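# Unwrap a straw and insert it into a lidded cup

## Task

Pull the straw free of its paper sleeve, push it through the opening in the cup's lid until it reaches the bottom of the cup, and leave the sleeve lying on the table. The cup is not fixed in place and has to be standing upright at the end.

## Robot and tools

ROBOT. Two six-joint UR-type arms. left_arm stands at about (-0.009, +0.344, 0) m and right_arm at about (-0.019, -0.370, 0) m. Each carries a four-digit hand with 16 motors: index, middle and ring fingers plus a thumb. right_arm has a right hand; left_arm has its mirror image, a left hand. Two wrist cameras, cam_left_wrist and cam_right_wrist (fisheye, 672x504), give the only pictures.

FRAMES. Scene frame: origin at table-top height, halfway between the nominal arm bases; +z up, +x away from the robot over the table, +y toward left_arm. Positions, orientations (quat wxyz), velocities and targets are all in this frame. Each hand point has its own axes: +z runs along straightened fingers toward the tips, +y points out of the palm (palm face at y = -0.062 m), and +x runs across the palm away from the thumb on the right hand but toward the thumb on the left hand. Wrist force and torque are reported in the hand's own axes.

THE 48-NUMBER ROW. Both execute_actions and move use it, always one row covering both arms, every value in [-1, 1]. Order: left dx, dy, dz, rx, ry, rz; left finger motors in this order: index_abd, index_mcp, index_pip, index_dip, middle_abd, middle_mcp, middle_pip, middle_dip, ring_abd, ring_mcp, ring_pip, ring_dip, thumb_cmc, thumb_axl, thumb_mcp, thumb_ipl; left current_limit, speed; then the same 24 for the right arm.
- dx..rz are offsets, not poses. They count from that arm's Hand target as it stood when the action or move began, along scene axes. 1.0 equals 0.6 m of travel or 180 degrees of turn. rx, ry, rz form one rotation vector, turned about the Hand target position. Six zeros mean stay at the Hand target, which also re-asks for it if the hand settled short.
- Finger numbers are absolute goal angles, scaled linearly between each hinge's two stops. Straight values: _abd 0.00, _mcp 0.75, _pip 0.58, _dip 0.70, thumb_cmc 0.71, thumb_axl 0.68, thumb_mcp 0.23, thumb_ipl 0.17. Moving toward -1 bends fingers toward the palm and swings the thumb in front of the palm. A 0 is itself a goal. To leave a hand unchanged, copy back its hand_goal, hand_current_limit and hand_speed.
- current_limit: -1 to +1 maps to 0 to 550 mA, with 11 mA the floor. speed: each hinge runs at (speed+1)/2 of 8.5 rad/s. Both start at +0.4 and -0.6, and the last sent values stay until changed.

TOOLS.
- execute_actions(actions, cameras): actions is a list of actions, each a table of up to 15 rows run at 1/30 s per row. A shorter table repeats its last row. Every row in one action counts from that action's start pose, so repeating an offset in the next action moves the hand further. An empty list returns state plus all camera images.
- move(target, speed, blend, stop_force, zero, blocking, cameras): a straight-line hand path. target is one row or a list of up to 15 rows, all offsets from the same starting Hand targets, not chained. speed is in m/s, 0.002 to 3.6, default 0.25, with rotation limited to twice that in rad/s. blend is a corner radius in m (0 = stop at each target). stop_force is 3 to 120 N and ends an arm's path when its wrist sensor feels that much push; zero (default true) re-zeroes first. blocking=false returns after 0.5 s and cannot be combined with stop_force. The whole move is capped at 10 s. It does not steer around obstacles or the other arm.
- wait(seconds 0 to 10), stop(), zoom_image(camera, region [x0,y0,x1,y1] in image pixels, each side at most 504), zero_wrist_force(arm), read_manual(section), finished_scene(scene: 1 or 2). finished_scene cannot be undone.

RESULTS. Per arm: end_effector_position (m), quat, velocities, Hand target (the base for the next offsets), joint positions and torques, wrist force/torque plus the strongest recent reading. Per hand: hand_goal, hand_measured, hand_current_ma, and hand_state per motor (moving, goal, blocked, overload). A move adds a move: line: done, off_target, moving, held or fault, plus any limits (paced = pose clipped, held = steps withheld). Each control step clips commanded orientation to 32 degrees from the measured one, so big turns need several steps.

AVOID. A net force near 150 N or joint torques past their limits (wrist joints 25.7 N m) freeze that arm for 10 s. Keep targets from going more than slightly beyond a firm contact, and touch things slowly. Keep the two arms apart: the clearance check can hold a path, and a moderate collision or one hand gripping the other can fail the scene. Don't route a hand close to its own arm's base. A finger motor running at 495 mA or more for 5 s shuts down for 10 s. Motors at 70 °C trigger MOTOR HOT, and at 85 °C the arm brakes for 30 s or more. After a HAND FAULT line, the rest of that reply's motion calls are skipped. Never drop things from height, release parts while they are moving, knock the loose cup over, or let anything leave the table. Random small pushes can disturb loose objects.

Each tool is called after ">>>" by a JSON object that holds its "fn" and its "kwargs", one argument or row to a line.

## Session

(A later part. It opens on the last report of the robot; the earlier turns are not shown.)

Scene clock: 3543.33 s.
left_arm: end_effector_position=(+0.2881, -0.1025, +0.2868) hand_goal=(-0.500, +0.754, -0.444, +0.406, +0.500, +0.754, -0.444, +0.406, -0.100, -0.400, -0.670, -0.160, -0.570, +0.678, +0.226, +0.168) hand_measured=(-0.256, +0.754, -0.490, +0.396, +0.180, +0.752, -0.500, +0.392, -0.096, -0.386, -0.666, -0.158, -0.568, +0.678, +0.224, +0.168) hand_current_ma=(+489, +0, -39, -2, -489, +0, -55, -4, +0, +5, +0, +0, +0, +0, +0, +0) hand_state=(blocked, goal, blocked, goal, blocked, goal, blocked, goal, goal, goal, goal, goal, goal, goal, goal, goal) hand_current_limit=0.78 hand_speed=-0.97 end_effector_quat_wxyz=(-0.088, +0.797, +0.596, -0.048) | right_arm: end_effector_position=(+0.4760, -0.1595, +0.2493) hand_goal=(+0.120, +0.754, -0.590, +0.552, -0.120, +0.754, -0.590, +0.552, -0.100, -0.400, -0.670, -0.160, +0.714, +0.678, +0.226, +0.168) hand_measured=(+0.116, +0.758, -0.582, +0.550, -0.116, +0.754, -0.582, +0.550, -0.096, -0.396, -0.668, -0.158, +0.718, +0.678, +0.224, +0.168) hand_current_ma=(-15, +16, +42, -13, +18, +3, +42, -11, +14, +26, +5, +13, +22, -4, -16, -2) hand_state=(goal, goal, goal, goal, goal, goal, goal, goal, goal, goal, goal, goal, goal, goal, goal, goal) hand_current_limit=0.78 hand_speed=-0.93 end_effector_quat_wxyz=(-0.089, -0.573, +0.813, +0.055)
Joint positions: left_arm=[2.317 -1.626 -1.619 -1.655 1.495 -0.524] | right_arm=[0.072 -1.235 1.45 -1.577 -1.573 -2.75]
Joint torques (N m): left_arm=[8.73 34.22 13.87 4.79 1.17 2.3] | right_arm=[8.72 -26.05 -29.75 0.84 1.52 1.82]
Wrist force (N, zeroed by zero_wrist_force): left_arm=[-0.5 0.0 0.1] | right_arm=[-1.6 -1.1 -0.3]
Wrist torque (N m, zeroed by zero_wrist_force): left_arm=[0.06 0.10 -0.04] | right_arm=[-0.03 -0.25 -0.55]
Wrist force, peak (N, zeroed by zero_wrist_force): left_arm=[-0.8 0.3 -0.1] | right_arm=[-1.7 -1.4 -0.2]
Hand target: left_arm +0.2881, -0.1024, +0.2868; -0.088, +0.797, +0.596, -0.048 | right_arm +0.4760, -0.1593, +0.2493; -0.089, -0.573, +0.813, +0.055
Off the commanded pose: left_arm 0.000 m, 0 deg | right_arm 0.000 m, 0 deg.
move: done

>>> {"fn": "move", "kwargs": {
  "target": [0.0173,0.0585,-0.0200,-0.2379,0.0876,0.0497,-0.5,0.754,-0.444,0.406,0.5,0.754,-0.444,0.406,-0.1,-0.4,-0.67,-0.16,-0.57,0.678,0.226,0.168,0.78,-0.97,0.0358,-0.0155,-0.0035,0.0186,-0.0069,-0.0037,0.12,0.754,-0.591,0.551,-0.12,0.754,-0.591,0.551,-0.1,-0.4,-0.67,-0.16,0.714,0.678,0.226,0.168,0.78,-0.93],
  "speed": 0.09,
  "cameras": ["all"]
}}

>>> {"fn": "zoom_image", "kwargs": {
  "camera": "cam_right_wrist",
  "region": [390, 0, 550, 120]
}}

Scene clock: 3652.37 s.
left_arm: end_effector_position=(+0.2985, -0.0673, +0.2748) hand_goal=(-0.500, +0.754, -0.444, +0.406, +0.500, +0.754, -0.444, +0.406, -0.100, -0.400, -0.670, -0.160, -0.570, +0.678, +0.226, +0.168) hand_measured=(-0.256, +0.754, -0.490, +0.396, +0.180, +0.752, -0.500, +0.392, -0.096, -0.386, -0.666, -0.158, -0.566, +0.678, +0.224, +0.168) hand_current_ma=(+490, +0, -39, -2, -489, +0, -55, -4, +0, +5, +0, +0, +0, +0, +0, +0) hand_state=(blocked, goal, blocked, goal, blocked, goal, blocked, goal, goal, goal, goal, goal, goal, goal, goal, goal) hand_current_limit=0.78 hand_speed=-0.97 end_effector_quat_wxyz=(+0.132, +0.713, +0.579, -0.374) | right_arm: end_effector_position=(+0.4975, -0.1686, +0.2472) hand_goal=(+0.120, +0.754, -0.590, +0.552, -0.120, +0.754, -0.590, +0.552, -0.100, -0.400, -0.670, -0.160, +0.714, +0.678, +0.226, +0.168) hand_measured=(+0.116, +0.758, -0.582, +0.550, -0.116, +0.754, -0.582, +0.550, -0.096, -0.396, -0.668, -0.158, +0.718, +0.678, +0.224, +0.168) hand_current_ma=(-15, +16, +42, -13, +18, +3, +42, -11, +14, +26, +5, +13, +22, -4, -16, -2) hand_state=(goal, goal, goal, goal, goal, goal, goal, goal, goal, goal, goal, goal, goal, goal, goal, goal) hand_current_limit=0.78 hand_speed=-0.93 end_effector_quat_wxyz=(-0.063, -0.572, +0.815, +0.073)
Joint positions: left_arm=[2.777 -1.349 -2.021 -1.541 0.774 -0.067] | right_arm=[0.035 -1.209 1.427 -1.602 -1.522 -2.787]
Joint torques (N m): left_arm=[6.9 23.9 13.38 0.49 -2.56 2.46] | right_arm=[-9.9 -28.57 -30.68 -5 1.62 -1.69]
Wrist force (N, zeroed by zero_wrist_force): left_arm=[0.3 0.0 0.6] | right_arm=[-1.7 -1.2 -0.1]
Wrist torque (N m, zeroed by zero_wrist_force): left_arm=[-0.04 -0.02 -0.09] | right_arm=[-0.04 -0.24 -0.48]
Wrist force, peak (N, zeroed by zero_wrist_force): left_arm=[0.3 -0.4 0.8] | right_arm=[-1.8 -1.4 -0.3]
Hand target: left_arm +0.2985, -0.0673, +0.2748; +0.132, +0.713, +0.579, -0.374 | right_arm +0.4975, -0.1686, +0.2472; -0.063, -0.572, +0.815, +0.073
Off the commanded pose: left_arm 0.000 m, 0 deg | right_arm 0.000 m, 0 deg.
move: done
camera_calibration:
cam_left_wrist: T_world_to_cam=[[-0.618414, -0.404521, 0.673741, -0.0546816], [-0.201835, 0.910337, 0.361316, -0.02492], [-0.759491, 0.0874586, -0.644612, 0.54048], [0, 0, 0, 1]] pos_world=[0.371644, -0.0467038, 0.394245]
cam_right_wrist: T_world_to_cam=[[-0.376864, 0.919376, 0.11279, 0.350977], [0.75839, 0.236353, 0.607438, -0.531506], [0.531806, 0.31446, -0.786319, 0.110481], [0, 0, 0, 1]] pos_world=[0.476605, -0.231799, 0.370144]

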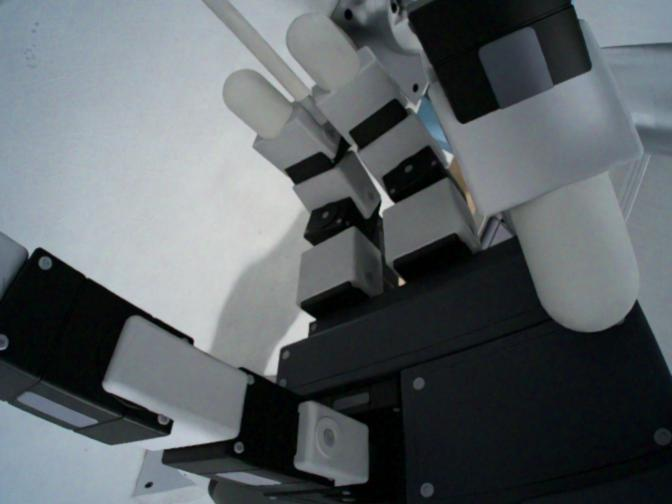

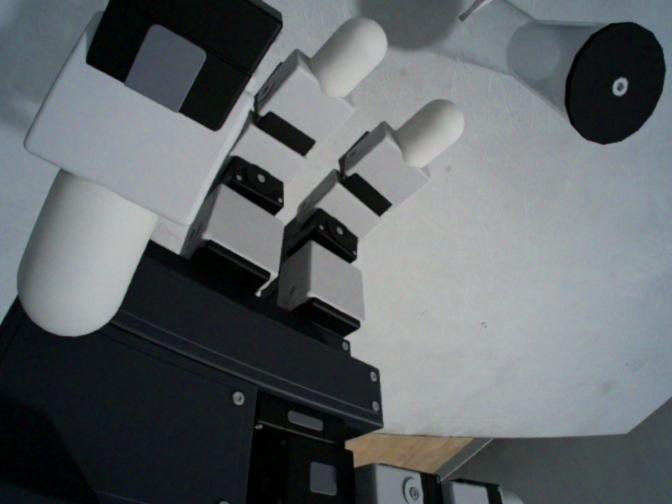

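Scaled by 3.150 from the camera's 672x504 image, which has a finer 960x720 frame.

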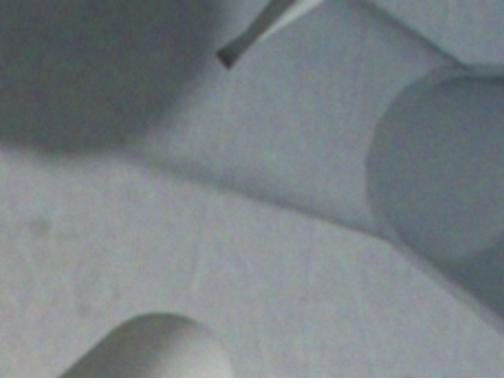

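>>> {"fn": "move", "kwargs": {
  "target": [0,0,0,0,0,0,-0.5,0.754,-0.444,0.406,0.5,0.754,-0.444,0.406,-0.1,-0.4,-0.67,-0.16,-0.57,0.678,0.226,0.168,0.78,-0.97,-0.1013,0.0370,0.0210,0,0,0,0.12,0.754,-0.591,0.551,-0.12,0.754,-0.591,0.551,-0.1,-0.4,-0.67,-0.16,0.714,0.678,0.226,0.168,0.78,-0.93],
  "speed": 0.04,
  "cameras": ["cam_right_wrist"]
}}

>>> {"fn": "zoom_image", "kwargs": {
  "camera": "cam_right_wrist",
  "region": [320, 60, 480, 180]
}}

Scene clock: 3664.53 s.
left_arm: end_effector_position=(+0.2985, -0.0673, +0.2748) hand_goal=(-0.500, +0.754, -0.444, +0.406, +0.500, +0.754, -0.444, +0.406, -0.100, -0.400, -0.670, -0.160, -0.570, +0.678, +0.226, +0.168) hand_measured=(-0.256, +0.754, -0.490, +0.396, +0.180, +0.752, -0.500, +0.392, -0.096, -0.386, -0.666, -0.158, -0.566, +0.678, +0.224, +0.168) hand_current_ma=(+490, +0, -39, -2, -489, +0, -55, -4, +0, +5, +0, +0, +0, +0, +0, +0) hand_state=(blocked, goal, blocked, goal, blocked, goal, blocked, goal, goal, goal, goal, goal, goal, goal, goal, goal) hand_current_limit=0.78 hand_speed=-0.97 end_effector_quat_wxyz=(+0.132, +0.713, +0.579, -0.374) | right_arm: end_effector_position=(+0.4369, -0.1465, +0.2598) hand_goal=(+0.120, +0.754, -0.590, +0.552, -0.120, +0.754, -0.590, +0.552, -0.100, -0.400, -0.670, -0.160, +0.714, +0.678, +0.226, +0.168) hand_measured=(+0.116, +0.758, -0.582, +0.550, -0.116, +0.754, -0.582, +0.550, -0.096, -0.396, -0.668, -0.158, +0.718, +0.678, +0.224, +0.168) hand_current_ma=(-15, +16, +42, -13, +18, +3, +42, -11, +14, +26, +5, +13, +22, -4, -16, -2) hand_state=(goal, goal, goal, goal, goal, goal, goal, goal, goal, goal, goal, goal, goal, goal, goal, goal) hand_current_limit=0.78 hand_speed=-0.93 end_effector_quat_wxyz=(-0.063, -0.572, +0.815, +0.073)
Joint positions: left_arm=[2.777 -1.349 -2.021 -1.542 0.774 -0.066] | right_arm=[0.075 -1.341 1.569 -1.615 -1.514 -2.747]
Joint torques (N m): left_arm=[7.89 21.32 17.95 0.52 -2.58 2.4] | right_arm=[8.17 -37.13 -14.09 -5.07 1.5 1.63]
Wrist force (N, zeroed by zero_wrist_force): left_arm=[0.6 -0.1 0.6] | right_arm=[-1.4 -1.0 -0.3]
Wrist torque (N m, zeroed by zero_wrist_force): left_arm=[-0.06 -0.05 -0.06] | right_arm=[-0.02 -0.28 -0.54]
Wrist force, peak (N, zeroed by zero_wrist_force): left_arm=[0.8 -0.1 0.6] | right_arm=[-1.8 -1.4 -0.3]
Hand target: left_arm +0.2985, -0.0673, +0.2748; +0.132, +0.713, +0.579, -0.374 | right_arm +0.4367, -0.1464, +0.2598; -0.063, -0.572, +0.815, +0.073
Off the commanded pose: left_arm 0.000 m, 0 deg | right_arm 0.000 m, 0 deg.
move: done
camera_calibration:
cam_right_wrist: T_world_to_cam=[[-0.376912, 0.919347, 0.112863, 0.306293], [0.758378, 0.236344, 0.607457, -0.498452], [0.531789, 0.314551, -0.786294, 0.145651], [0, 0, 0, 1]] pos_world=[0.416005, -0.209599, 0.382743]
Images, in order (width x height): cam_right_wrist 672x504.

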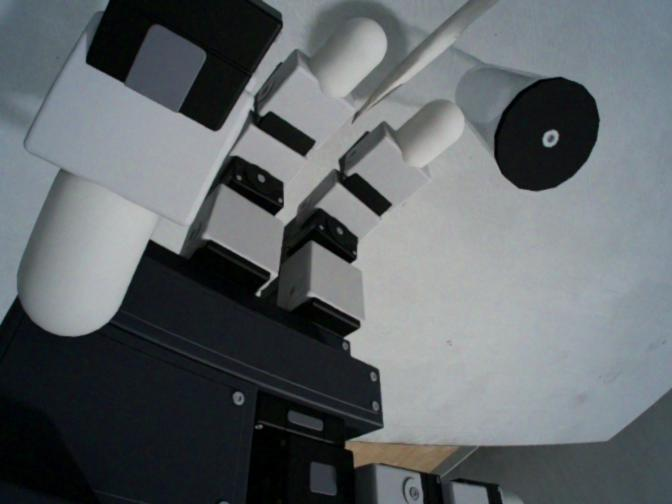

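Scaled by 3.150 from the camera's 672x504 image, which has a finer 960x720 frame.

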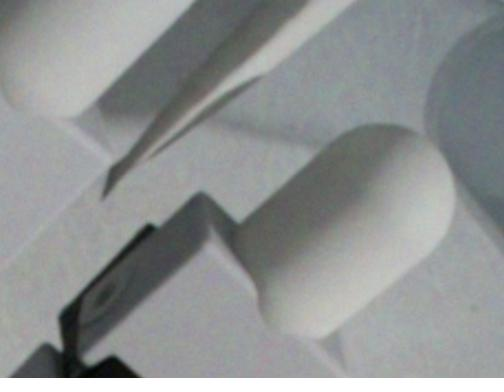

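>>> {"fn": "move", "kwargs": {
  "target": [0,0,0,0,0,0,-0.5,0.754,-0.444,0.406,0.5,0.754,-0.444,0.406,-0.1,-0.4,-0.67,-0.16,-0.57,0.678,0.226,0.168,0.78,-0.97,0,0,0,0,0,0,-0.5,0.754,-0.591,0.551,0.5,0.754,-0.591,0.551,-0.1,-0.4,-0.67,-0.16,0.714,0.678,0.226,0.168,0.78,-0.97],
  "speed": 0.02
}}

>>> {"fn": "wait", "kwargs": {
  "seconds": 4,
  "cameras": ["cam_right_wrist"]
}}

>>> {"fn": "zoom_image", "kwargs": {
  "camera": "cam_right_wrist",
  "region": [320, 60, 480, 180]
}}

Scene clock: 3680.43 s.
left_arm: end_effector_position=(+0.2985, -0.0673, +0.2748) hand_goal=(-0.500, +0.754, -0.444, +0.406, +0.500, +0.754, -0.444, +0.406, -0.100, -0.400, -0.670, -0.160, -0.570, +0.678, +0.226, +0.168) hand_measured=(-0.256, +0.754, -0.490, +0.396, +0.180, +0.752, -0.500, +0.392, -0.096, -0.386, -0.666, -0.158, -0.566, +0.678, +0.224, +0.168) hand_current_ma=(+490, +0, -39, -2, -489, +0, -55, -4, +0, +5, +0, +0, +0, +0, +0, +0) hand_state=(blocked, goal, blocked, goal, blocked, goal, blocked, goal, goal, goal, goal, goal, goal, goal, goal, goal) hand_current_limit=0.78 hand_speed=-0.97 end_effector_quat_wxyz=(+0.132, +0.713, +0.579, -0.374) | right_arm: end_effector_position=(+0.4367, -0.1464, +0.2598) hand_goal=(-0.500, +0.754, -0.590, +0.552, +0.500, +0.754, -0.590, +0.552, -0.100, -0.400, -0.670, -0.160, +0.714, +0.678, +0.226, +0.168) hand_measured=(-0.212, +0.758, -0.586, +0.550, +0.210, +0.754, -0.584, +0.550, -0.096, -0.396, -0.668, -0.158, +0.718, +0.678, +0.224, +0.168) hand_current_ma=(+127, +16, +20, -13, -131, +3, +23, -11, +14, +26, +5, +13, +22, -4, -16, -2) hand_state=(moving, goal, goal, goal, moving, goal, goal, goal, goal, goal, goal, goal, goal, goal, goal, goal) hand_current_limit=0.78 hand_speed=-0.97 end_effector_quat_wxyz=(-0.063, -0.572, +0.815, +0.073)
Joint positions: left_arm=[2.777 -1.349 -2.021 -1.542 0.774 -0.066] | right_arm=[0.075 -1.342 1.57 -1.615 -1.514 -2.747]
Joint torques (N m): left_arm=[8.22 15.6 27.54 0.44 -2.46 2.4] | right_arm=[7.66 -37.63 -14.85 -5.17 1.49 1.56]
Wrist force (N, zeroed by zero_wrist_force): left_arm=[0.4 0.2 0.6] | right_arm=[-1.3 -1.1 -0.4]
Wrist torque (N m, zeroed by zero_wrist_force): left_arm=[-0.02 -0.02 -0.09] | right_arm=[-0.02 -0.30 -0.53]
Wrist force, peak (N, zeroed by zero_wrist_force): left_arm=[0.7 -0.1 0.8] | right_arm=[-1.8 -1.3 -0.1]
Hand target: left_arm +0.2985, -0.0673, +0.2748; +0.132, +0.713, +0.579, -0.374 | right_arm +0.4367, -0.1464, +0.2598; -0.063, -0.572, +0.815, +0.073
Off the commanded pose: left_arm 0.000 m, 0 deg | right_arm 0.000 m, 0 deg.
move: done

Scene clock: 3684.43 s.
left_arm: end_effector_position=(+0.2985, -0.0673, +0.2748) hand_goal=(-0.500, +0.754, -0.444, +0.406, +0.500, +0.754, -0.444, +0.406, -0.100, -0.400, -0.670, -0.160, -0.570, +0.678, +0.226, +0.168) hand_measured=(-0.256, +0.754, -0.490, +0.396, +0.180, +0.752, -0.500, +0.392, -0.096, -0.386, -0.666, -0.158, -0.566, +0.678, +0.224, +0.168) hand_current_ma=(+490, +0, -39, -2, -489, +0, -55, -4, +0, +5, +0, +0, +0, +0, +0, +0) hand_state=(blocked, goal, blocked, goal, blocked, goal, blocked, goal, goal, goal, goal, goal, goal, goal, goal, goal) hand_current_limit=0.78 hand_speed=-0.97 end_effector_quat_wxyz=(+0.132, +0.713, +0.579, -0.374) | right_arm: end_effector_position=(+0.4367, -0.1464, +0.2598) hand_goal=(-0.500, +0.754, -0.590, +0.552, +0.500, +0.754, -0.590, +0.552, -0.100, -0.400, -0.670, -0.160, +0.714, +0.678, +0.226, +0.168) hand_measured=(-0.226, +0.758, -0.594, +0.550, +0.222, +0.754, -0.594, +0.550, -0.096, -0.396, -0.668, -0.158, +0.718, +0.678, +0.224, +0.168) hand_current_ma=(+490, +16, -19, -13, -489, +4, -20, -11, +14, +26, +5, +13, +22, -4, -16, -2) hand_state=(blocked, goal, goal, goal, blocked, goal, goal, goal, goal, goal, goal, goal, goal, goal, goal, goal) hand_current_limit=0.78 hand_speed=-0.97 end_effector_quat_wxyz=(-0.063, -0.572, +0.815, +0.073)
Joint positions: left_arm=[2.777 -1.349 -2.021 -1.542 0.774 -0.066] | right_arm=[0.075 -1.342 1.57 -1.615 -1.514 -2.747]
Joint torques (N m): left_arm=[8.02 11.59 27.25 0.48 -2.55 2.34] | right_arm=[7.41 -36.79 -14.6 -5.06 1.63 1.54]
Wrist force (N, zeroed by zero_wrist_force): left_arm=[0.4 -0.2 0.5] | right_arm=[-1.7 -1.0 -0.2]
Wrist torque (N m, zeroed by zero_wrist_force): left_arm=[-0.06 -0.02 -0.08] | right_arm=[-0.02 -0.24 -0.57]
Wrist force, peak (N, zeroed by zero_wrist_force): left_arm=[0.7 -0.2 0.9] | right_arm=[-1.7 -1.2 -0.7]
Hand target: left_arm +0.2985, -0.0673, +0.2748; +0.132, +0.713, +0.579, -0.374 | right_arm +0.4367, -0.1464, +0.2598; -0.063, -0.572, +0.815, +0.073
Off the commanded pose: left_arm 0.000 m, 0 deg | right_arm 0.000 m, 0 deg.
wait: 4.00 s; at rest by 0.17 s
camera_calibration:
cam_right_wrist: T_world_to_cam=[[-0.376912, 0.919347, 0.112863, 0.306218], [0.758378, 0.236344, 0.607457, -0.4983], [0.531789, 0.314551, -0.786294, 0.145757], [0, 0, 0, 1]] pos_world=[0.415805, -0.209599, 0.382743]
Images, in order (width x height): cam_right_wrist 672x504.

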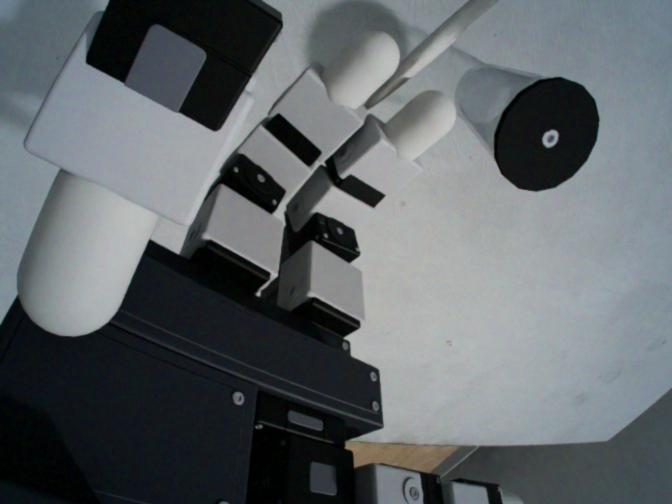

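Scaled by 3.150 from the camera's 672x504 image, which has a finer 960x720 frame.

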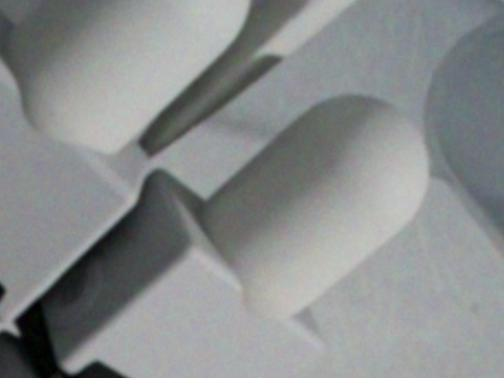

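>>> {"fn": "wait", "kwargs": {
  "seconds": 0,
  "cameras": ["all"]
}}

>>> {"fn": "zoom_image", "kwargs": {
  "camera": "cam_left_wrist",
  "region": [180, 0, 400, 165]
}}

>>> {"fn": "zoom_image", "kwargs": {
  "camera": "cam_right_wrist",
  "region": [340, 0, 520, 135]
}}

Scene clock: 3697.77 s.
left_arm: end_effector_position=(+0.2985, -0.0673, +0.2748) hand_goal=(-0.500, +0.754, -0.444, +0.406, +0.500, +0.754, -0.444, +0.406, -0.100, -0.400, -0.670, -0.160, -0.570, +0.678, +0.226, +0.168) hand_measured=(-0.256, +0.754, -0.490, +0.396, +0.180, +0.752, -0.500, +0.392, -0.096, -0.386, -0.666, -0.158, -0.566, +0.678, +0.224, +0.168) hand_current_ma=(+490, +0, -39, -2, -489, +0, -55, -4, +0, +5, +0, +0, +0, +0, +0, +0) hand_state=(blocked, goal, blocked, goal, blocked, goal, blocked, goal, goal, goal, goal, goal, goal, goal, goal, goal) hand_current_limit=0.78 hand_speed=-0.97 end_effector_quat_wxyz=(+0.132, +0.713, +0.579, -0.374) | right_arm: end_effector_position=(+0.4367, -0.1464, +0.2598) hand_goal=(-0.500, +0.754, -0.590, +0.552, +0.500, +0.754, -0.590, +0.552, -0.100, -0.400, -0.670, -0.160, +0.714, +0.678, +0.226, +0.168) hand_measured=(-0.226, +0.758, -0.594, +0.550, +0.222, +0.754, -0.594, +0.550, -0.096, -0.396, -0.668, -0.158, +0.718, +0.678, +0.224, +0.168) hand_current_ma=(+490, +16, -19, -13, -489, +4, -20, -11, +14, +26, +5, +13, +22, -4, -16, -2) hand_state=(blocked, goal, goal, goal, blocked, goal, goal, goal, goal, goal, goal, goal, goal, goal, goal, goal) hand_current_limit=0.78 hand_speed=-0.97 end_effector_quat_wxyz=(-0.063, -0.572, +0.815, +0.073)
Joint positions: left_arm=[2.777 -1.349 -2.021 -1.542 0.774 -0.066] | right_arm=[0.075 -1.342 1.57 -1.615 -1.514 -2.747]
Joint torques (N m): left_arm=[7.85 8.14 27.65 0.51 -2.72 2.41] | right_arm=[8.03 -36.05 -14.32 -5.07 1.51 1.3]
Wrist force (N, zeroed by zero_wrist_force): left_arm=[0.5 0.2 0.7] | right_arm=[-1.6 -1.2 -0.5]
Wrist torque (N m, zeroed by zero_wrist_force): left_arm=[-0.03 -0.04 -0.08] | right_arm=[-0.02 -0.25 -0.56]
Wrist force, peak (N, zeroed by zero_wrist_force): left_arm=[0.7 -0.2 0.9] | right_arm=[-1.8 -1.1 -0.5]
Hand target: left_arm +0.2985, -0.0673, +0.2748; +0.132, +0.713, +0.579, -0.374 | right_arm +0.4367, -0.1464, +0.2598; -0.063, -0.572, +0.815, +0.073
Off the commanded pose: left_arm 0.000 m, 0 deg | right_arm 0.000 m, 0 deg.
camera_calibration:
cam_left_wrist: T_world_to_cam=[[-0.618365, -0.404258, 0.673944, -0.0547265], [-0.201769, 0.910474, 0.361008, -0.0249082], [-0.759549, 0.0872542, -0.644572, 0.540467], [0, 0, 0, 1]] pos_world=[0.371644, -0.0466034, 0.394244]
cam_right_wrist: T_world_to_cam=[[-0.376912, 0.919347, 0.112863, 0.306218], [0.758378, 0.236344, 0.607457, -0.4983], [0.531789, 0.314551, -0.786294, 0.145757], [0, 0, 0, 1]] pos_world=[0.415805, -0.209599, 0.382743]

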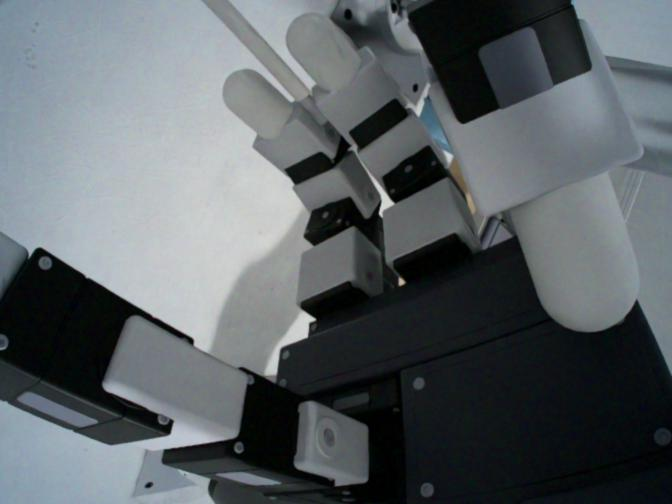

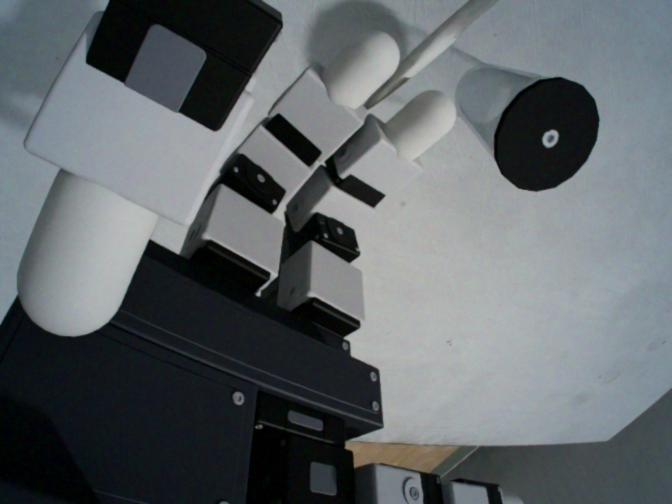

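Scaled by 2.291 from the camera's 672x504 image, which has a finer 960x720 frame.

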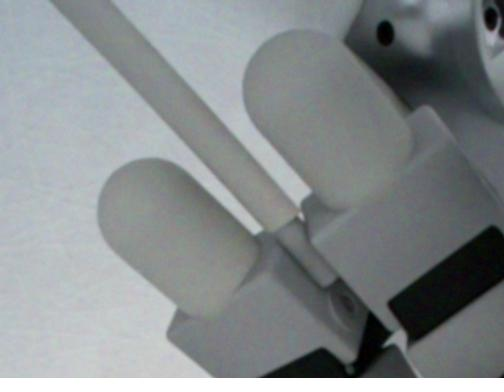

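Scaled by 2.800 from the camera's 672x504 image, which has a finer 960x720 frame.

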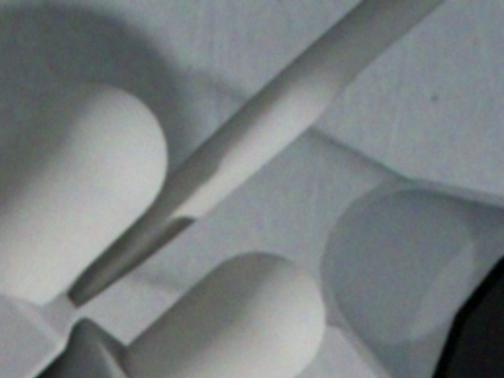

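>>> {"fn": "move", "kwargs": {
  "target": [0,0,0,0,0,0,-0.5,0.754,-0.444,0.406,0.5,0.754,-0.444,0.406,-0.1,-0.4,-0.67,-0.16,-0.57,0.678,0.226,0.168,0.78,-0.97,0.0092,-0.0034,-0.0019,0,0,0,-0.5,0.754,-0.591,0.551,0.5,0.754,-0.591,0.551,-0.1,-0.4,-0.67,-0.16,0.714,0.678,0.226,0.168,0.78,-0.97],
  "speed": 0.006,
  "stop_force": 20,
  "cameras": ["all"]
}}

>>> {"fn": "zoom_image", "kwargs": {
  "camera": "cam_left_wrist",
  "region": [180, 0, 400, 165]
}}

>>> {"fn": "zoom_image", "kwargs": {
  "camera": "cam_right_wrist",
  "region": [340, 0, 520, 135]
}}

Scene clock: 3713.97 s.
left_arm: end_effector_position=(+0.2985, -0.0673, +0.2748) hand_goal=(-0.500, +0.754, -0.444, +0.406, +0.500, +0.754, -0.444, +0.406, -0.100, -0.400, -0.670, -0.160, -0.570, +0.678, +0.226, +0.168) hand_measured=(-0.256, +0.754, -0.490, +0.396, +0.180, +0.752, -0.500, +0.392, -0.096, -0.386, -0.666, -0.158, -0.566, +0.678, +0.224, +0.168) hand_current_ma=(+490, +0, -39, -2, -489, +0, -55, -4, +0, +5, +0, +0, +0, +0, +0, +0) hand_state=(blocked, goal, blocked, goal, blocked, goal, blocked, goal, goal, goal, goal, goal, goal, goal, goal, goal) hand_current_limit=0.78 hand_speed=-0.97 end_effector_quat_wxyz=(+0.132, +0.713, +0.579, -0.374) | right_arm: end_effector_position=(+0.4422, -0.1484, +0.2587) hand_goal=(-0.500, +0.754, -0.590, +0.552, +0.500, +0.754, -0.590, +0.552, -0.100, -0.400, -0.670, -0.160, +0.714, +0.678, +0.226, +0.168) hand_measured=(-0.226, +0.758, -0.594, +0.550, +0.222, +0.754, -0.594, +0.550, -0.096, -0.396, -0.668, -0.158, +0.718, +0.678, +0.224, +0.168) hand_current_ma=(+489, +16, -19, -13, -489, +5, -20, -11, +14, +26, +5, +13, +22, -4, -16, -2) hand_state=(blocked, goal, goal, goal, blocked, goal, goal, goal, goal, goal, goal, goal, goal, goal, goal, goal) hand_current_limit=0.78 hand_speed=-0.97 end_effector_quat_wxyz=(-0.063, -0.572, +0.815, +0.073)
Joint positions: left_arm=[2.777 -1.349 -2.021 -1.542 0.774 -0.066] | right_arm=[0.071 -1.33 1.558 -1.614 -1.515 -2.751]
Joint torques (N m): left_arm=[8.37 7.11 26.01 0.55 -2.68 2.31] | right_arm=[-10.02 -22.87 -30.55 0.8 -1.25 -1.73]
Wrist force (N, zeroed by zero_wrist_force): left_arm=[0.2 0.1 0.7] | right_arm=[-1.5 -1.2 -0.4]
Wrist torque (N m, zeroed by zero_wrist_force): left_arm=[-0.03 0.01 -0.11] | right_arm=[-0.02 -0.26 -0.46]
Wrist force, peak (N, zeroed by zero_wrist_force): left_arm=[0.6 0.2 0.9] | right_arm=[-1.6 -1.5 -0.5]
Hand target: left_arm +0.2985, -0.0673, +0.2748; +0.132, +0.713, +0.579, -0.374 | right_arm +0.4422, -0.1484, +0.2587; -0.063, -0.572, +0.815, +0.073
Off the commanded pose: left_arm 0.000 m, 0 deg | right_arm 0.000 m, 0 deg.
move: done
camera_calibration:
cam_left_wrist: T_world_to_cam=[[-0.618365, -0.404258, 0.673944, -0.0547265], [-0.201769, 0.910474, 0.361008, -0.0249082], [-0.759549, 0.0872542, -0.644572, 0.540467], [0, 0, 0, 1]] pos_world=[0.371644, -0.0466034, 0.394244]
cam_right_wrist: T_world_to_cam=[[-0.376912, 0.919347, 0.112863, 0.310292], [0.758378, 0.236344, 0.607457, -0.501406], [0.531789, 0.314551, -0.786294, 0.142543], [0, 0, 0, 1]] pos_world=[0.421405, -0.211599, 0.381643]

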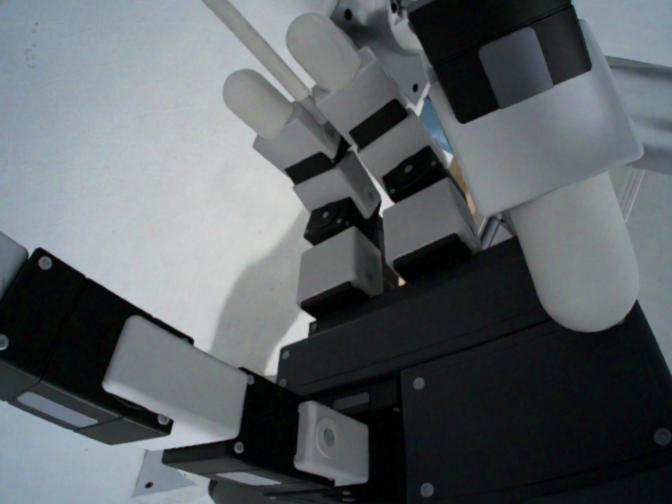

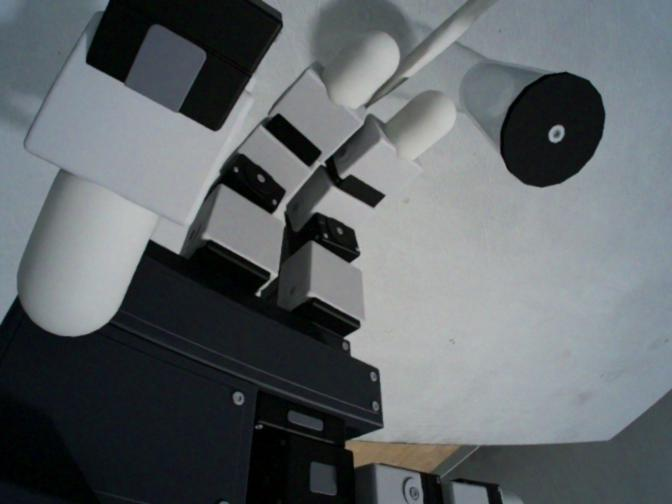

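Scaled by 2.291 from the camera's 672x504 image, which has a finer 960x720 frame.

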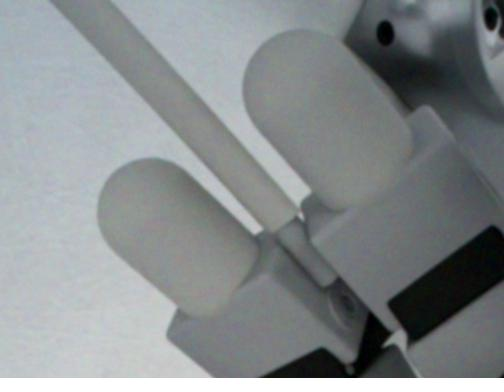

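Scaled by 2.800 from the camera's 672x504 image, which has a finer 960x720 frame.

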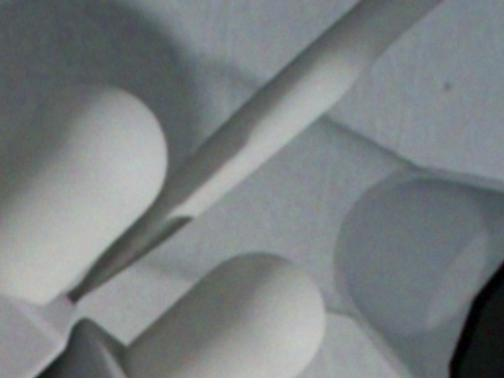

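>>> {"fn": "move", "kwargs": {
  "target": [0,0,0,0,0,0,-0.5,0.754,-0.444,0.406,0.5,0.754,-0.444,0.406,-0.1,-0.4,-0.67,-0.16,-0.57,0.678,0.226,0.168,0.78,-0.97,-0.0125,0.0050,0.0178,0,0,0,0.05,0.754,-0.591,0.551,-0.05,0.754,-0.591,0.551,-0.1,-0.4,-0.67,-0.16,0.714,0.678,0.226,0.168,0.78,-0.95],
  "speed": 0.012
}}

>>> {"fn": "wait", "kwargs": {
  "seconds": 0.5,
  "cameras": ["cam_right_wrist"]
}}

>>> {"fn": "zoom_image", "kwargs": {
  "camera": "cam_right_wrist",
  "region": [320, 40, 500, 175]
}}

>>> {"fn": "move", "kwargs": {
  "target": [0,0,0,0,0,0,-0.5,0.754,-0.444,0.406,0.5,0.754,-0.444,0.406,-0.1,-0.4,-0.67,-0.16,-0.57,0.678,0.226,0.168,0.78,-0.97,0,0,0,0,0,0,-0.5,0.754,-0.591,0.551,0.5,0.754,-0.591,0.551,-0.1,-0.4,-0.67,-0.16,0.714,0.678,0.226,0.168,0.78,-0.97],
  "speed": 0.02
}}

>>> {"fn": "wait", "kwargs": {
  "seconds": 3.5,
  "cameras": ["cam_right_wrist"]
}}

>>> {"fn": "zoom_image", "kwargs": {
  "camera": "cam_right_wrist",
  "region": [320, 40, 500, 175]
}}

Scene clock: 3733.73 s.
left_arm: end_effector_position=(+0.2985, -0.0673, +0.2748) hand_goal=(-0.500, +0.754, -0.444, +0.406, +0.500, +0.754, -0.444, +0.406, -0.100, -0.400, -0.670, -0.160, -0.570, +0.678, +0.226, +0.168) hand_measured=(-0.256, +0.754, -0.490, +0.396, +0.180, +0.752, -0.500, +0.392, -0.096, -0.386, -0.666, -0.158, -0.566, +0.678, +0.224, +0.168) hand_current_ma=(+490, +0, -39, -2, -489, +0, -55, -4, +0, +5, +0, +0, +0, +0, +0, +0) hand_state=(blocked, goal, blocked, goal, blocked, goal, blocked, goal, goal, goal, goal, goal, goal, goal, goal, goal) hand_current_limit=0.78 hand_speed=-0.97 end_effector_quat_wxyz=(+0.132, +0.713, +0.579, -0.374) | right_arm: end_effector_position=(+0.4347, -0.1454, +0.2693) hand_goal=(+0.050, +0.754, -0.590, +0.552, -0.050, +0.754, -0.590, +0.552, -0.100, -0.400, -0.670, -0.160, +0.714, +0.678, +0.226, +0.168) hand_measured=(+0.046, +0.758, -0.590, +0.550, -0.046, +0.754, -0.590, +0.550, -0.096, -0.396, -0.668, -0.158, +0.718, +0.678, +0.224, +0.168) hand_current_ma=(-15, +16, -1, -13, +17, +5, -1, -11, +14, +26, +5, +13, +22, -4, -16, -2) hand_state=(goal, goal, goal, goal, goal, goal, goal, goal, goal, goal, goal, goal, goal, goal, goal, goal) hand_current_limit=0.78 hand_speed=-0.95 end_effector_quat_wxyz=(-0.063, -0.572, +0.815, +0.073)
Joint positions: left_arm=[2.777 -1.349 -2.021 -1.542 0.774 -0.066] | right_arm=[0.077 -1.35 1.556 -1.592 -1.514 -2.745]
Joint torques (N m): left_arm=[7.99 5.35 25.34 0.48 -2.68 2.16] | right_arm=[8.7 -36.67 -29.35 0.8 1.49 1.53]
Wrist force (N, zeroed by zero_wrist_force): left_arm=[0.6 -0.1 0.8] | right_arm=[-1.3 -1.4 -0.3]
Wrist torque (N m, zeroed by zero_wrist_force): left_arm=[-0.08 -0.04 -0.07] | right_arm=[-0.06 -0.30 -0.54]
Wrist force, peak (N, zeroed by zero_wrist_force): left_arm=[0.7 -0.3 1.0] | right_arm=[-1.8 -1.4 -0.3]
Hand target: left_arm +0.2985, -0.0673, +0.2748; +0.132, +0.713, +0.579, -0.374 | right_arm +0.4347, -0.1454, +0.2693; -0.063, -0.572, +0.815, +0.073
Off the commanded pose: left_arm 0.000 m, 0 deg | right_arm 0.000 m, 0 deg.
move: done

Scene clock: 3734.23 s.
left_arm: end_effector_position=(+0.2985, -0.0673, +0.2748) hand_goal=(-0.500, +0.754, -0.444, +0.406, +0.500, +0.754, -0.444, +0.406, -0.100, -0.400, -0.670, -0.160, -0.570, +0.678, +0.226, +0.168) hand_measured=(-0.256, +0.754, -0.490, +0.396, +0.180, +0.752, -0.500, +0.392, -0.096, -0.386, -0.666, -0.158, -0.566, +0.678, +0.224, +0.168) hand_current_ma=(+490, +0, -39, -2, -489, +0, -55, -4, +0, +5, +0, +0, +0, +0, +0, +0) hand_state=(blocked, goal, blocked, goal, blocked, goal, blocked, goal, goal, goal, goal, goal, goal, goal, goal, goal) hand_current_limit=0.78 hand_speed=-0.97 end_effector_quat_wxyz=(+0.132, +0.713, +0.579, -0.374) | right_arm: end_effector_position=(+0.4347, -0.1454, +0.2693) hand_goal=(+0.050, +0.754, -0.590, +0.552, -0.050, +0.754, -0.590, +0.552, -0.100, -0.400, -0.670, -0.160, +0.714, +0.678, +0.226, +0.168) hand_measured=(+0.046, +0.758, -0.590, +0.550, -0.046, +0.754, -0.590, +0.550, -0.096, -0.396, -0.668, -0.158, +0.718, +0.678, +0.224, +0.168) hand_current_ma=(-15, +16, -1, -13, +17, +5, -1, -11, +14, +26, +5, +13, +22, -4, -16, -2) hand_state=(goal, goal, goal, goal, goal, goal, goal, goal, goal, goal, goal, goal, goal, goal, goal, goal) hand_current_limit=0.78 hand_speed=-0.95 end_effector_quat_wxyz=(-0.063, -0.572, +0.815, +0.073)
Joint positions: left_arm=[2.777 -1.349 -2.021 -1.542 0.774 -0.066] | right_arm=[0.077 -1.35 1.556 -1.592 -1.514 -2.745]
Joint torques (N m): left_arm=[7.61 6.9 26.94 0.54 -2.47 2.23] | right_arm=[8.43 -37.19 -29.98 0.77 1.55 1.52]
Wrist force (N, zeroed by zero_wrist_force): left_arm=[0.5 -0.1 0.7] | right_arm=[-1.5 -1.2 -0.2]
Wrist torque (N m, zeroed by zero_wrist_force): left_arm=[-0.06 -0.03 -0.07] | right_arm=[-0.06 -0.27 -0.56]
Wrist force, peak (N, zeroed by zero_wrist_force): left_arm=[0.7 0.1 0.8] | right_arm=[-1.7 -1.3 -0.2]
Hand target: left_arm +0.2985, -0.0673, +0.2748; +0.132, +0.713, +0.579, -0.374 | right_arm +0.4347, -0.1454, +0.2693; -0.063, -0.572, +0.815, +0.073
Off the commanded pose: left_arm 0.000 m, 0 deg | right_arm 0.000 m, 0 deg.
wait: 0.50 s; at rest by 0.17 s
camera_calibration:
cam_right_wrist: T_world_to_cam=[[-0.376912, 0.919347, 0.112863, 0.303499], [0.758378, 0.236344, 0.607457, -0.502927], [0.531789, 0.314551, -0.786294, 0.154002], [0, 0, 0, 1]] pos_world=[0.413905, -0.208599, 0.392343]
Images, in order (width x height): cam_right_wrist 672x504.

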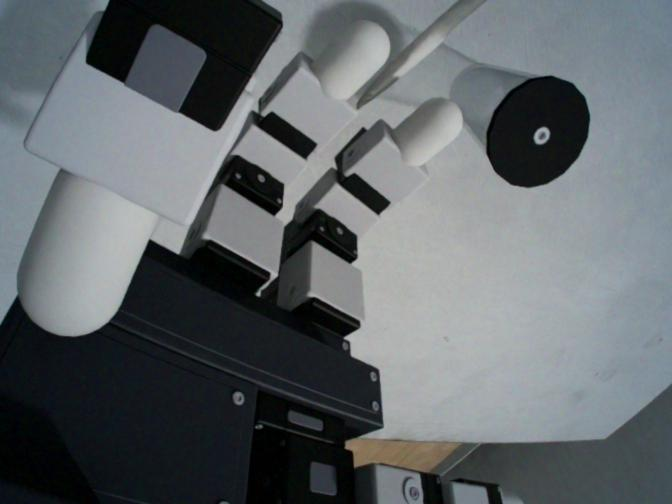

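Scaled by 2.800 from the camera's 672x504 image, which has a finer 960x720 frame.

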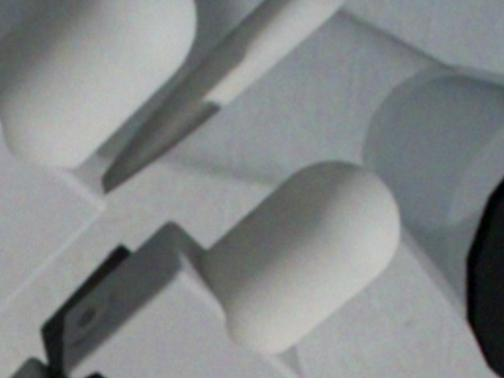

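Scene clock: 3736.67 s.
left_arm: end_effector_position=(+0.2985, -0.0673, +0.2748) hand_goal=(-0.500, +0.754, -0.444, +0.406, +0.500, +0.754, -0.444, +0.406, -0.100, -0.400, -0.670, -0.160, -0.570, +0.678, +0.226, +0.168) hand_measured=(-0.256, +0.754, -0.490, +0.396, +0.180, +0.752, -0.500, +0.392, -0.096, -0.386, -0.666, -0.158, -0.566, +0.678, +0.224, +0.168) hand_current_ma=(+490, +0, -39, -2, -489, +0, -55, -4, +0, +5, +0, +0, +0, +0, +0, +0) hand_state=(blocked, goal, blocked, goal, blocked, goal, blocked, goal, goal, goal, goal, goal, goal, goal, goal, goal) hand_current_limit=0.78 hand_speed=-0.97 end_effector_quat_wxyz=(+0.132, +0.713, +0.579, -0.374) | right_arm: end_effector_position=(+0.4347, -0.1454, +0.2693) hand_goal=(-0.500, +0.754, -0.590, +0.552, +0.500, +0.754, -0.590, +0.552, -0.100, -0.400, -0.670, -0.160, +0.714, +0.678, +0.226, +0.168) hand_measured=(-0.212, +0.758, -0.590, +0.550, +0.212, +0.754, -0.590, +0.550, -0.096, -0.396, -0.668, -0.158, +0.718, +0.678, +0.224, +0.168) hand_current_ma=(+135, +16, -1, -13, -135, +5, -1, -11, +14, +26, +5, +13, +22, -4, -16, -2) hand_state=(moving, goal, goal, goal, moving, goal, goal, goal, goal, goal, goal, goal, goal, goal, goal, goal) hand_current_limit=0.78 hand_speed=-0.97 end_effector_quat_wxyz=(-0.063, -0.572, +0.815, +0.073)
Joint positions: left_arm=[2.777 -1.349 -2.021 -1.542 0.774 -0.066] | right_arm=[0.077 -1.35 1.556 -1.592 -1.514 -2.745]
Joint torques (N m): left_arm=[8.33 6.9 27.11 0.59 -2.64 2.28] | right_arm=[8.41 -37.29 -29.82 0.7 1.48 1.58]
Wrist force (N, zeroed by zero_wrist_force): left_arm=[0.6 -0.1 0.7] | right_arm=[-1.6 -1.0 -0.3]
Wrist torque (N m, zeroed by zero_wrist_force): left_arm=[-0.05 -0.05 -0.05] | right_arm=[0.01 -0.26 -0.55]
Wrist force, peak (N, zeroed by zero_wrist_force): left_arm=[0.6 -0.1 1.0] | right_arm=[-1.7 -1.4 -0.6]
Hand target: left_arm +0.2985, -0.0673, +0.2748; +0.132, +0.713, +0.579, -0.374 | right_arm +0.4347, -0.1454, +0.2693; -0.063, -0.572, +0.815, +0.073
Off the commanded pose: left_arm 0.000 m, 0 deg | right_arm 0.000 m, 0 deg.
move: done

Scene clock: 3740.17 s.
left_arm: end_effector_position=(+0.2985, -0.0673, +0.2748) hand_goal=(-0.500, +0.754, -0.444, +0.406, +0.500, +0.754, -0.444, +0.406, -0.100, -0.400, -0.670, -0.160, -0.570, +0.678, +0.226, +0.168) hand_measured=(-0.256, +0.754, -0.490, +0.396, +0.180, +0.752, -0.500, +0.392, -0.096, -0.386, -0.666, -0.158, -0.566, +0.678, +0.224, +0.168) hand_current_ma=(+490, +0, -39, -2, -489, +0, -55, -4, +0, +5, +0, +0, +0, +0, +0, +0) hand_state=(blocked, goal, blocked, goal, blocked, goal, blocked, goal, goal, goal, goal, goal, goal, goal, goal, goal) hand_current_limit=0.78 hand_speed=-0.97 end_effector_quat_wxyz=(+0.132, +0.713, +0.579, -0.374) | right_arm: end_effector_position=(+0.4347, -0.1454, +0.2693) hand_goal=(-0.500, +0.754, -0.590, +0.552, +0.500, +0.754, -0.590, +0.552, -0.100, -0.400, -0.670, -0.160, +0.714, +0.678, +0.226, +0.168) hand_measured=(-0.224, +0.758, -0.592, +0.550, +0.220, +0.756, -0.594, +0.550, -0.096, -0.396, -0.668, -0.158, +0.718, +0.678, +0.224, +0.168) hand_current_ma=(+490, +20, -11, -13, -489, +12, -16, -11, +14, +26, +5, +13, +22, -4, -16, -2) hand_state=(blocked, goal, goal, goal, blocked, goal, goal, goal, goal, goal, goal, goal, goal, goal, goal, goal) hand_current_limit=0.78 hand_speed=-0.97 end_effector_quat_wxyz=(-0.063, -0.572, +0.815, +0.073)
Joint positions: left_arm=[2.777 -1.349 -2.021 -1.542 0.774 -0.066] | right_arm=[0.077 -1.35 1.556 -1.592 -1.514 -2.745]
Joint torques (N m): left_arm=[8.13 6.69 26.85 0.63 -2.44 2.13] | right_arm=[7.81 -36.77 -30.85 0.69 1.46 1.55]
Wrist force (N, zeroed by zero_wrist_force): left_arm=[0.5 -0.3 0.8] | right_arm=[-1.4 -1.5 -0.3]
Wrist torque (N m, zeroed by zero_wrist_force): left_arm=[-0.04 -0.03 -0.06] | right_arm=[-0.02 -0.29 -0.55]
Wrist force, peak (N, zeroed by zero_wrist_force): left_arm=[0.6 -0.8 0.8] | right_arm=[-1.7 -1.9 -0.2]
Hand target: left_arm +0.2985, -0.0673, +0.2748; +0.132, +0.713, +0.579, -0.374 | right_arm +0.4347, -0.1454, +0.2693; -0.063, -0.572, +0.815, +0.073
Off the commanded pose: left_arm 0.000 m, 0 deg | right_arm 0.000 m, 0 deg.
wait: 3.50 s; at rest by 0.17 s
camera_calibration:
cam_right_wrist: T_world_to_cam=[[-0.376912, 0.919347, 0.112863, 0.303499], [0.758378, 0.236344, 0.607457, -0.502927], [0.531789, 0.314551, -0.786294, 0.154002], [0, 0, 0, 1]] pos_world=[0.413905, -0.208599, 0.392343]
Images, in order (width x height): cam_right_wrist 672x504.

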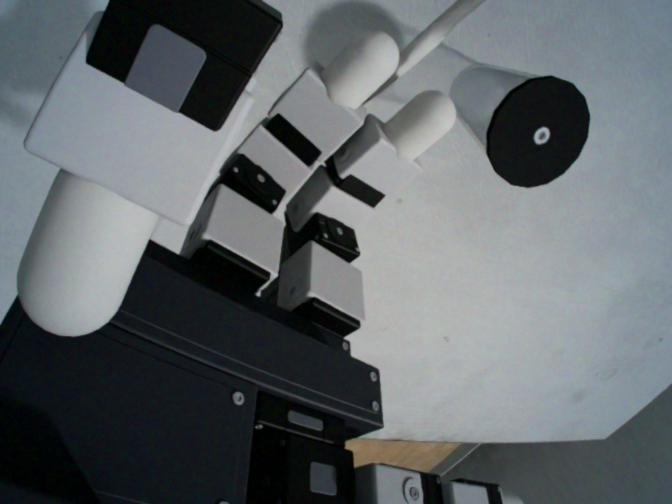

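Scaled by 2.800 from the camera's 672x504 image, which has a finer 960x720 frame.

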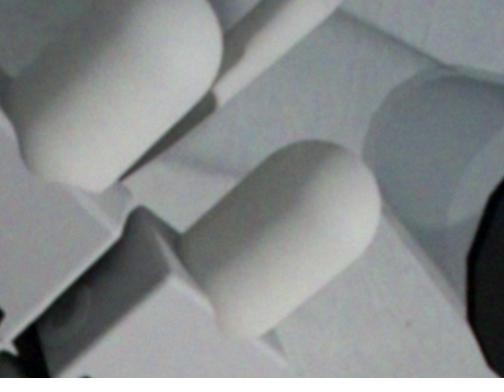

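>>> {"fn": "move", "kwargs": {
  "target": [0,0,0,0,0,0,-0.5,0.754,-0.444,0.406,0.5,0.754,-0.444,0.406,-0.1,-0.4,-0.67,-0.16,-0.57,0.678,0.226,0.168,0.78,-0.97,0,0,0,0,0,0,0.1,0.754,-0.591,0.551,-0.1,0.754,-0.591,0.551,-0.1,-0.4,-0.67,-0.16,0.714,0.678,0.226,0.168,0.78,-0.95],
  "speed": 0.02
}}

>>> {"fn": "wait", "kwargs": {
  "seconds": 2,
  "cameras": []
}}

>>> {"fn": "move", "kwargs": {
  "target": [0,0,0,0,0,0,-0.5,0.754,-0.444,0.406,0.5,0.754,-0.444,0.406,-0.1,-0.4,-0.67,-0.16,-0.57,0.678,0.226,0.168,0.78,-0.97,-0.0922,0.0337,0.0192,0,0,0,0.1,0.754,-0.591,0.551,-0.1,0.754,-0.591,0.551,-0.1,-0.4,-0.67,-0.16,0.714,0.678,0.226,0.168,0.78,-0.95],
  "speed": 0.03,
  "stop_force": 6,
  "cameras": ["all"]
}}

>>> {"fn": "zoom_image", "kwargs": {
  "camera": "cam_right_wrist",
  "region": [320, 0, 500, 135]
}}

Scene clock: 3781.03 s.
left_arm: end_effector_position=(+0.2985, -0.0673, +0.2748) hand_goal=(-0.500, +0.754, -0.444, +0.406, +0.500, +0.754, -0.444, +0.406, -0.100, -0.400, -0.670, -0.160, -0.570, +0.678, +0.226, +0.168) hand_measured=(-0.256, +0.754, -0.490, +0.396, +0.180, +0.752, -0.500, +0.392, -0.096, -0.386, -0.666, -0.158, -0.566, +0.678, +0.224, +0.168) hand_current_ma=(+490, +0, -39, -2, -489, +0, -55, -4, +0, +5, +0, +0, +0, +0, +0, +0) hand_state=(blocked, goal, blocked, goal, blocked, goal, blocked, goal, goal, goal, goal, goal, goal, goal, goal, goal) hand_current_limit=0.78 hand_speed=-0.97 end_effector_quat_wxyz=(+0.132, +0.713, +0.579, -0.374) | right_arm: end_effector_position=(+0.4347, -0.1454, +0.2693) hand_goal=(+0.100, +0.754, -0.590, +0.552, -0.100, +0.754, -0.590, +0.552, -0.100, -0.400, -0.670, -0.160, +0.714, +0.678, +0.226, +0.168) hand_measured=(+0.096, +0.758, -0.590, +0.550, -0.096, +0.756, -0.590, +0.550, -0.096, -0.396, -0.668, -0.158, +0.718, +0.678, +0.224, +0.168) hand_current_ma=(-17, +20, -1, -13, +18, +12, -1, -11, +14, +26, +5, +13, +22, -4, -16, -2) hand_state=(goal, goal, goal, goal, goal, goal, goal, goal, goal, goal, goal, goal, goal, goal, goal, goal) hand_current_limit=0.78 hand_speed=-0.95 end_effector_quat_wxyz=(-0.063, -0.572, +0.815, +0.073)
Joint positions: left_arm=[2.777 -1.349 -2.021 -1.542 0.774 -0.066] | right_arm=[0.077 -1.35 1.556 -1.592 -1.514 -2.745]
Joint torques (N m): left_arm=[8.31 6.32 26.91 0.59 -2.34 2.17] | right_arm=[7.35 -36 -29.67 0.57 1.3 1.23]
Wrist force (N, zeroed by zero_wrist_force): left_arm=[0.3 0.0 0.6] | right_arm=[-1.5 -1.3 -0.4]
Wrist torque (N m, zeroed by zero_wrist_force): left_arm=[-0.04 -0.01 -0.09] | right_arm=[-0.04 -0.26 -0.56]
Wrist force, peak (N, zeroed by zero_wrist_force): left_arm=[0.8 -0.2 1.0] | right_arm=[-1.9 -1.6 -0.2]
Hand target: left_arm +0.2985, -0.0673, +0.2748; +0.132, +0.713, +0.579, -0.374 | right_arm +0.4347, -0.1454, +0.2693; -0.063, -0.572, +0.815, +0.073
Off the commanded pose: left_arm 0.000 m, 0 deg | right_arm 0.000 m, 0 deg.
move: done

Scene clock: 3783.03 s.
left_arm: end_effector_position=(+0.2985, -0.0673, +0.2748) hand_goal=(-0.500, +0.754, -0.444, +0.406, +0.500, +0.754, -0.444, +0.406, -0.100, -0.400, -0.670, -0.160, -0.570, +0.678, +0.226, +0.168) hand_measured=(-0.256, +0.754, -0.490, +0.396, +0.180, +0.752, -0.500, +0.392, -0.096, -0.386, -0.666, -0.158, -0.566, +0.678, +0.224, +0.168) hand_current_ma=(+490, +0, -39, -2, -489, +0, -55, -4, +0, +5, +0, +0, +0, +0, +0, +0) hand_state=(blocked, goal, blocked, goal, blocked, goal, blocked, goal, goal, goal, goal, goal, goal, goal, goal, goal) hand_current_limit=0.78 hand_speed=-0.97 end_effector_quat_wxyz=(+0.132, +0.713, +0.579, -0.374) | right_arm: end_effector_position=(+0.4347, -0.1454, +0.2693) hand_goal=(+0.100, +0.754, -0.590, +0.552, -0.100, +0.754, -0.590, +0.552, -0.100, -0.400, -0.670, -0.160, +0.714, +0.678, +0.226, +0.168) hand_measured=(+0.096, +0.758, -0.590, +0.550, -0.096, +0.756, -0.590, +0.550, -0.096, -0.396, -0.668, -0.158, +0.718, +0.678, +0.224, +0.168) hand_current_ma=(-17, +20, -1, -13, +18, +12, -1, -11, +14, +26, +5, +13, +22, -4, -16, -2) hand_state=(goal, goal, goal, goal, goal, goal, goal, goal, goal, goal, goal, goal, goal, goal, goal, goal) hand_current_limit=0.78 hand_speed=-0.95 end_effector_quat_wxyz=(-0.063, -0.572, +0.815, +0.073)
Joint positions: left_arm=[2.777 -1.349 -2.021 -1.542 0.774 -0.066] | right_arm=[0.077 -1.35 1.556 -1.592 -1.514 -2.745]
Joint torques (N m): left_arm=[8.02 5.98 26.33 0.68 -2.38 2.18] | right_arm=[7.09 -36.06 -29.17 0.35 1.1 1.39]
Wrist force (N, zeroed by zero_wrist_force): left_arm=[0.6 0.0 0.8] | right_arm=[-1.8 -1.0 -0.3]
Wrist torque (N m, zeroed by zero_wrist_force): left_arm=[-0.07 -0.03 -0.06] | right_arm=[-0.02 -0.23 -0.58]
Wrist force, peak (N, zeroed by zero_wrist_force): left_arm=[0.8 -0.1 0.8] | right_arm=[-1.8 -1.3 -0.2]
Hand target: left_arm +0.2985, -0.0673, +0.2748; +0.132, +0.713, +0.579, -0.374 | right_arm +0.4347, -0.1454, +0.2693; -0.063, -0.572, +0.815, +0.073
Off the commanded pose: left_arm 0.000 m, 0 deg | right_arm 0.000 m, 0 deg.
wait: 2.00 s; at rest by 0.17 s
No camera images: "cameras" was empty.

Scene clock: 3786.13 s.
left_arm: end_effector_position=(+0.2985, -0.0673, +0.2748) hand_goal=(-0.500, +0.754, -0.444, +0.406, +0.500, +0.754, -0.444, +0.406, -0.100, -0.400, -0.670, -0.160, -0.570, +0.678, +0.226, +0.168) hand_measured=(-0.256, +0.754, -0.490, +0.396, +0.180, +0.752, -0.500, +0.392, -0.096, -0.386, -0.666, -0.158, -0.566, +0.678, +0.224, +0.168) hand_current_ma=(+490, +0, -39, -2, -489, +0, -55, -4, +0, +5, +0, +0, +0, +0, +0, +0) hand_state=(blocked, goal, blocked, goal, blocked, goal, blocked, goal, goal, goal, goal, goal, goal, goal, goal, goal) hand_current_limit=0.78 hand_speed=-0.97 end_effector_quat_wxyz=(+0.132, +0.713, +0.579, -0.374) | right_arm: end_effector_position=(+0.3794, -0.1252, +0.2809) hand_goal=(+0.100, +0.754, -0.590, +0.552, -0.100, +0.754, -0.590, +0.552, -0.100, -0.400, -0.670, -0.160, +0.714, +0.678, +0.226, +0.168) hand_measured=(+0.096, +0.758, -0.590, +0.550, -0.096, +0.756, -0.590, +0.550, -0.096, -0.396, -0.668, -0.158, +0.718, +0.678, +0.224, +0.168) hand_current_ma=(-16, +20, -1, -13, +18, +12, -1, -11, +14, +26, +5, +13, +22, -4, -16, -2) hand_state=(goal, goal, goal, goal, goal, goal, goal, goal, goal, goal, goal, goal, goal, goal, goal, goal) hand_current_limit=0.78 hand_speed=-0.95 end_effector_quat_wxyz=(-0.063, -0.572, +0.815, +0.073)
Joint positions: left_arm=[2.777 -1.349 -2.021 -1.542 0.774 -0.066] | right_arm=[0.121 -1.466 1.663 -1.586 -1.506 -2.702]
Joint torques (N m): left_arm=[8.57 6.19 26.96 0.81 -2.36 2.22] | right_arm=[8.36 -32.39 -14.4 0.81 1.66 1.63]
Wrist force (N, zeroed by zero_wrist_force): left_arm=[0.2 -0.1 1.0] | right_arm=[-1.6 -1.0 -0.1]
Wrist torque (N m, zeroed by zero_wrist_force): left_arm=[-0.09 0.02 -0.10] | right_arm=[-0.03 -0.26 -0.56]
Wrist force, peak (N, zeroed by zero_wrist_force): left_arm=[0.9 0.1 0.8] | right_arm=[-1.8 -1.5 -0.1]
Hand target: left_arm +0.2985, -0.0673, +0.2748; +0.132, +0.713, +0.579, -0.374 | right_arm +0.3794, -0.1252, +0.2809; -0.063, -0.572, +0.815, +0.073
Off the commanded pose: left_arm 0.000 m, 0 deg | right_arm 0.000 m, 0 deg.
move: done
camera_calibration:
cam_left_wrist: T_world_to_cam=[[-0.618365, -0.404258, 0.673944, -0.0547265], [-0.201769, 0.910474, 0.361008, -0.0249082], [-0.759549, 0.0872542, -0.644572, 0.540467], [0, 0, 0, 1]] pos_world=[0.371644, -0.0466034, 0.394244]
cam_right_wrist: T_world_to_cam=[[-0.376912, 0.919347, 0.112863, 0.262749], [0.758378, 0.236344, 0.607457, -0.472673], [0.531789, 0.314551, -0.786294, 0.186151], [0, 0, 0, 1]] pos_world=[0.358505, -0.188399, 0.403843]

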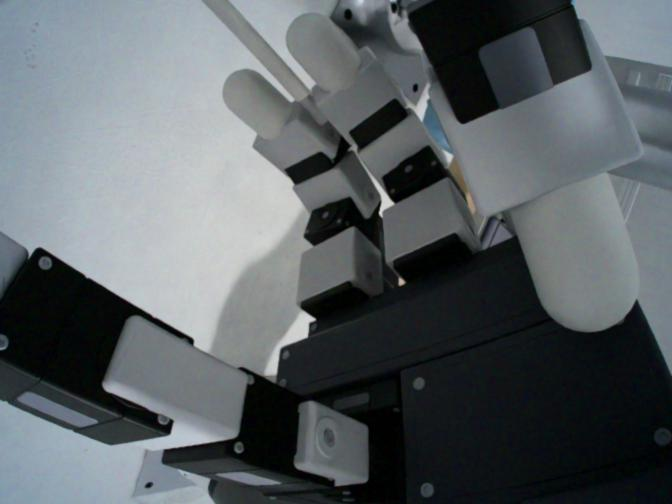

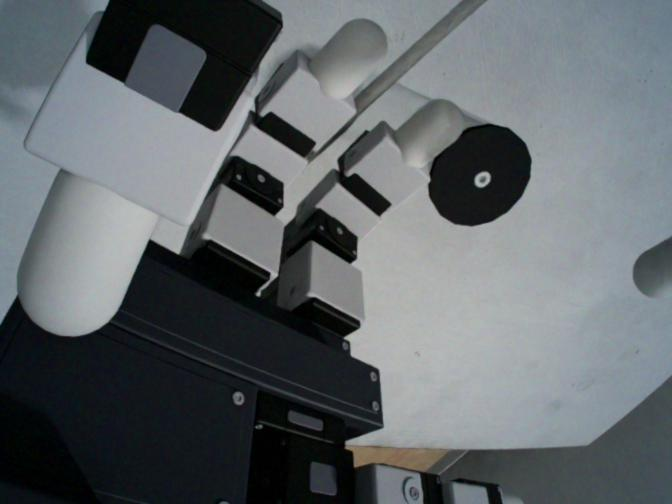

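Scaled by 2.800 from the camera's 672x504 image, which has a finer 960x720 frame.

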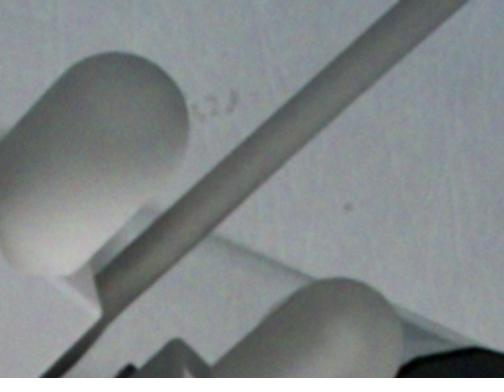

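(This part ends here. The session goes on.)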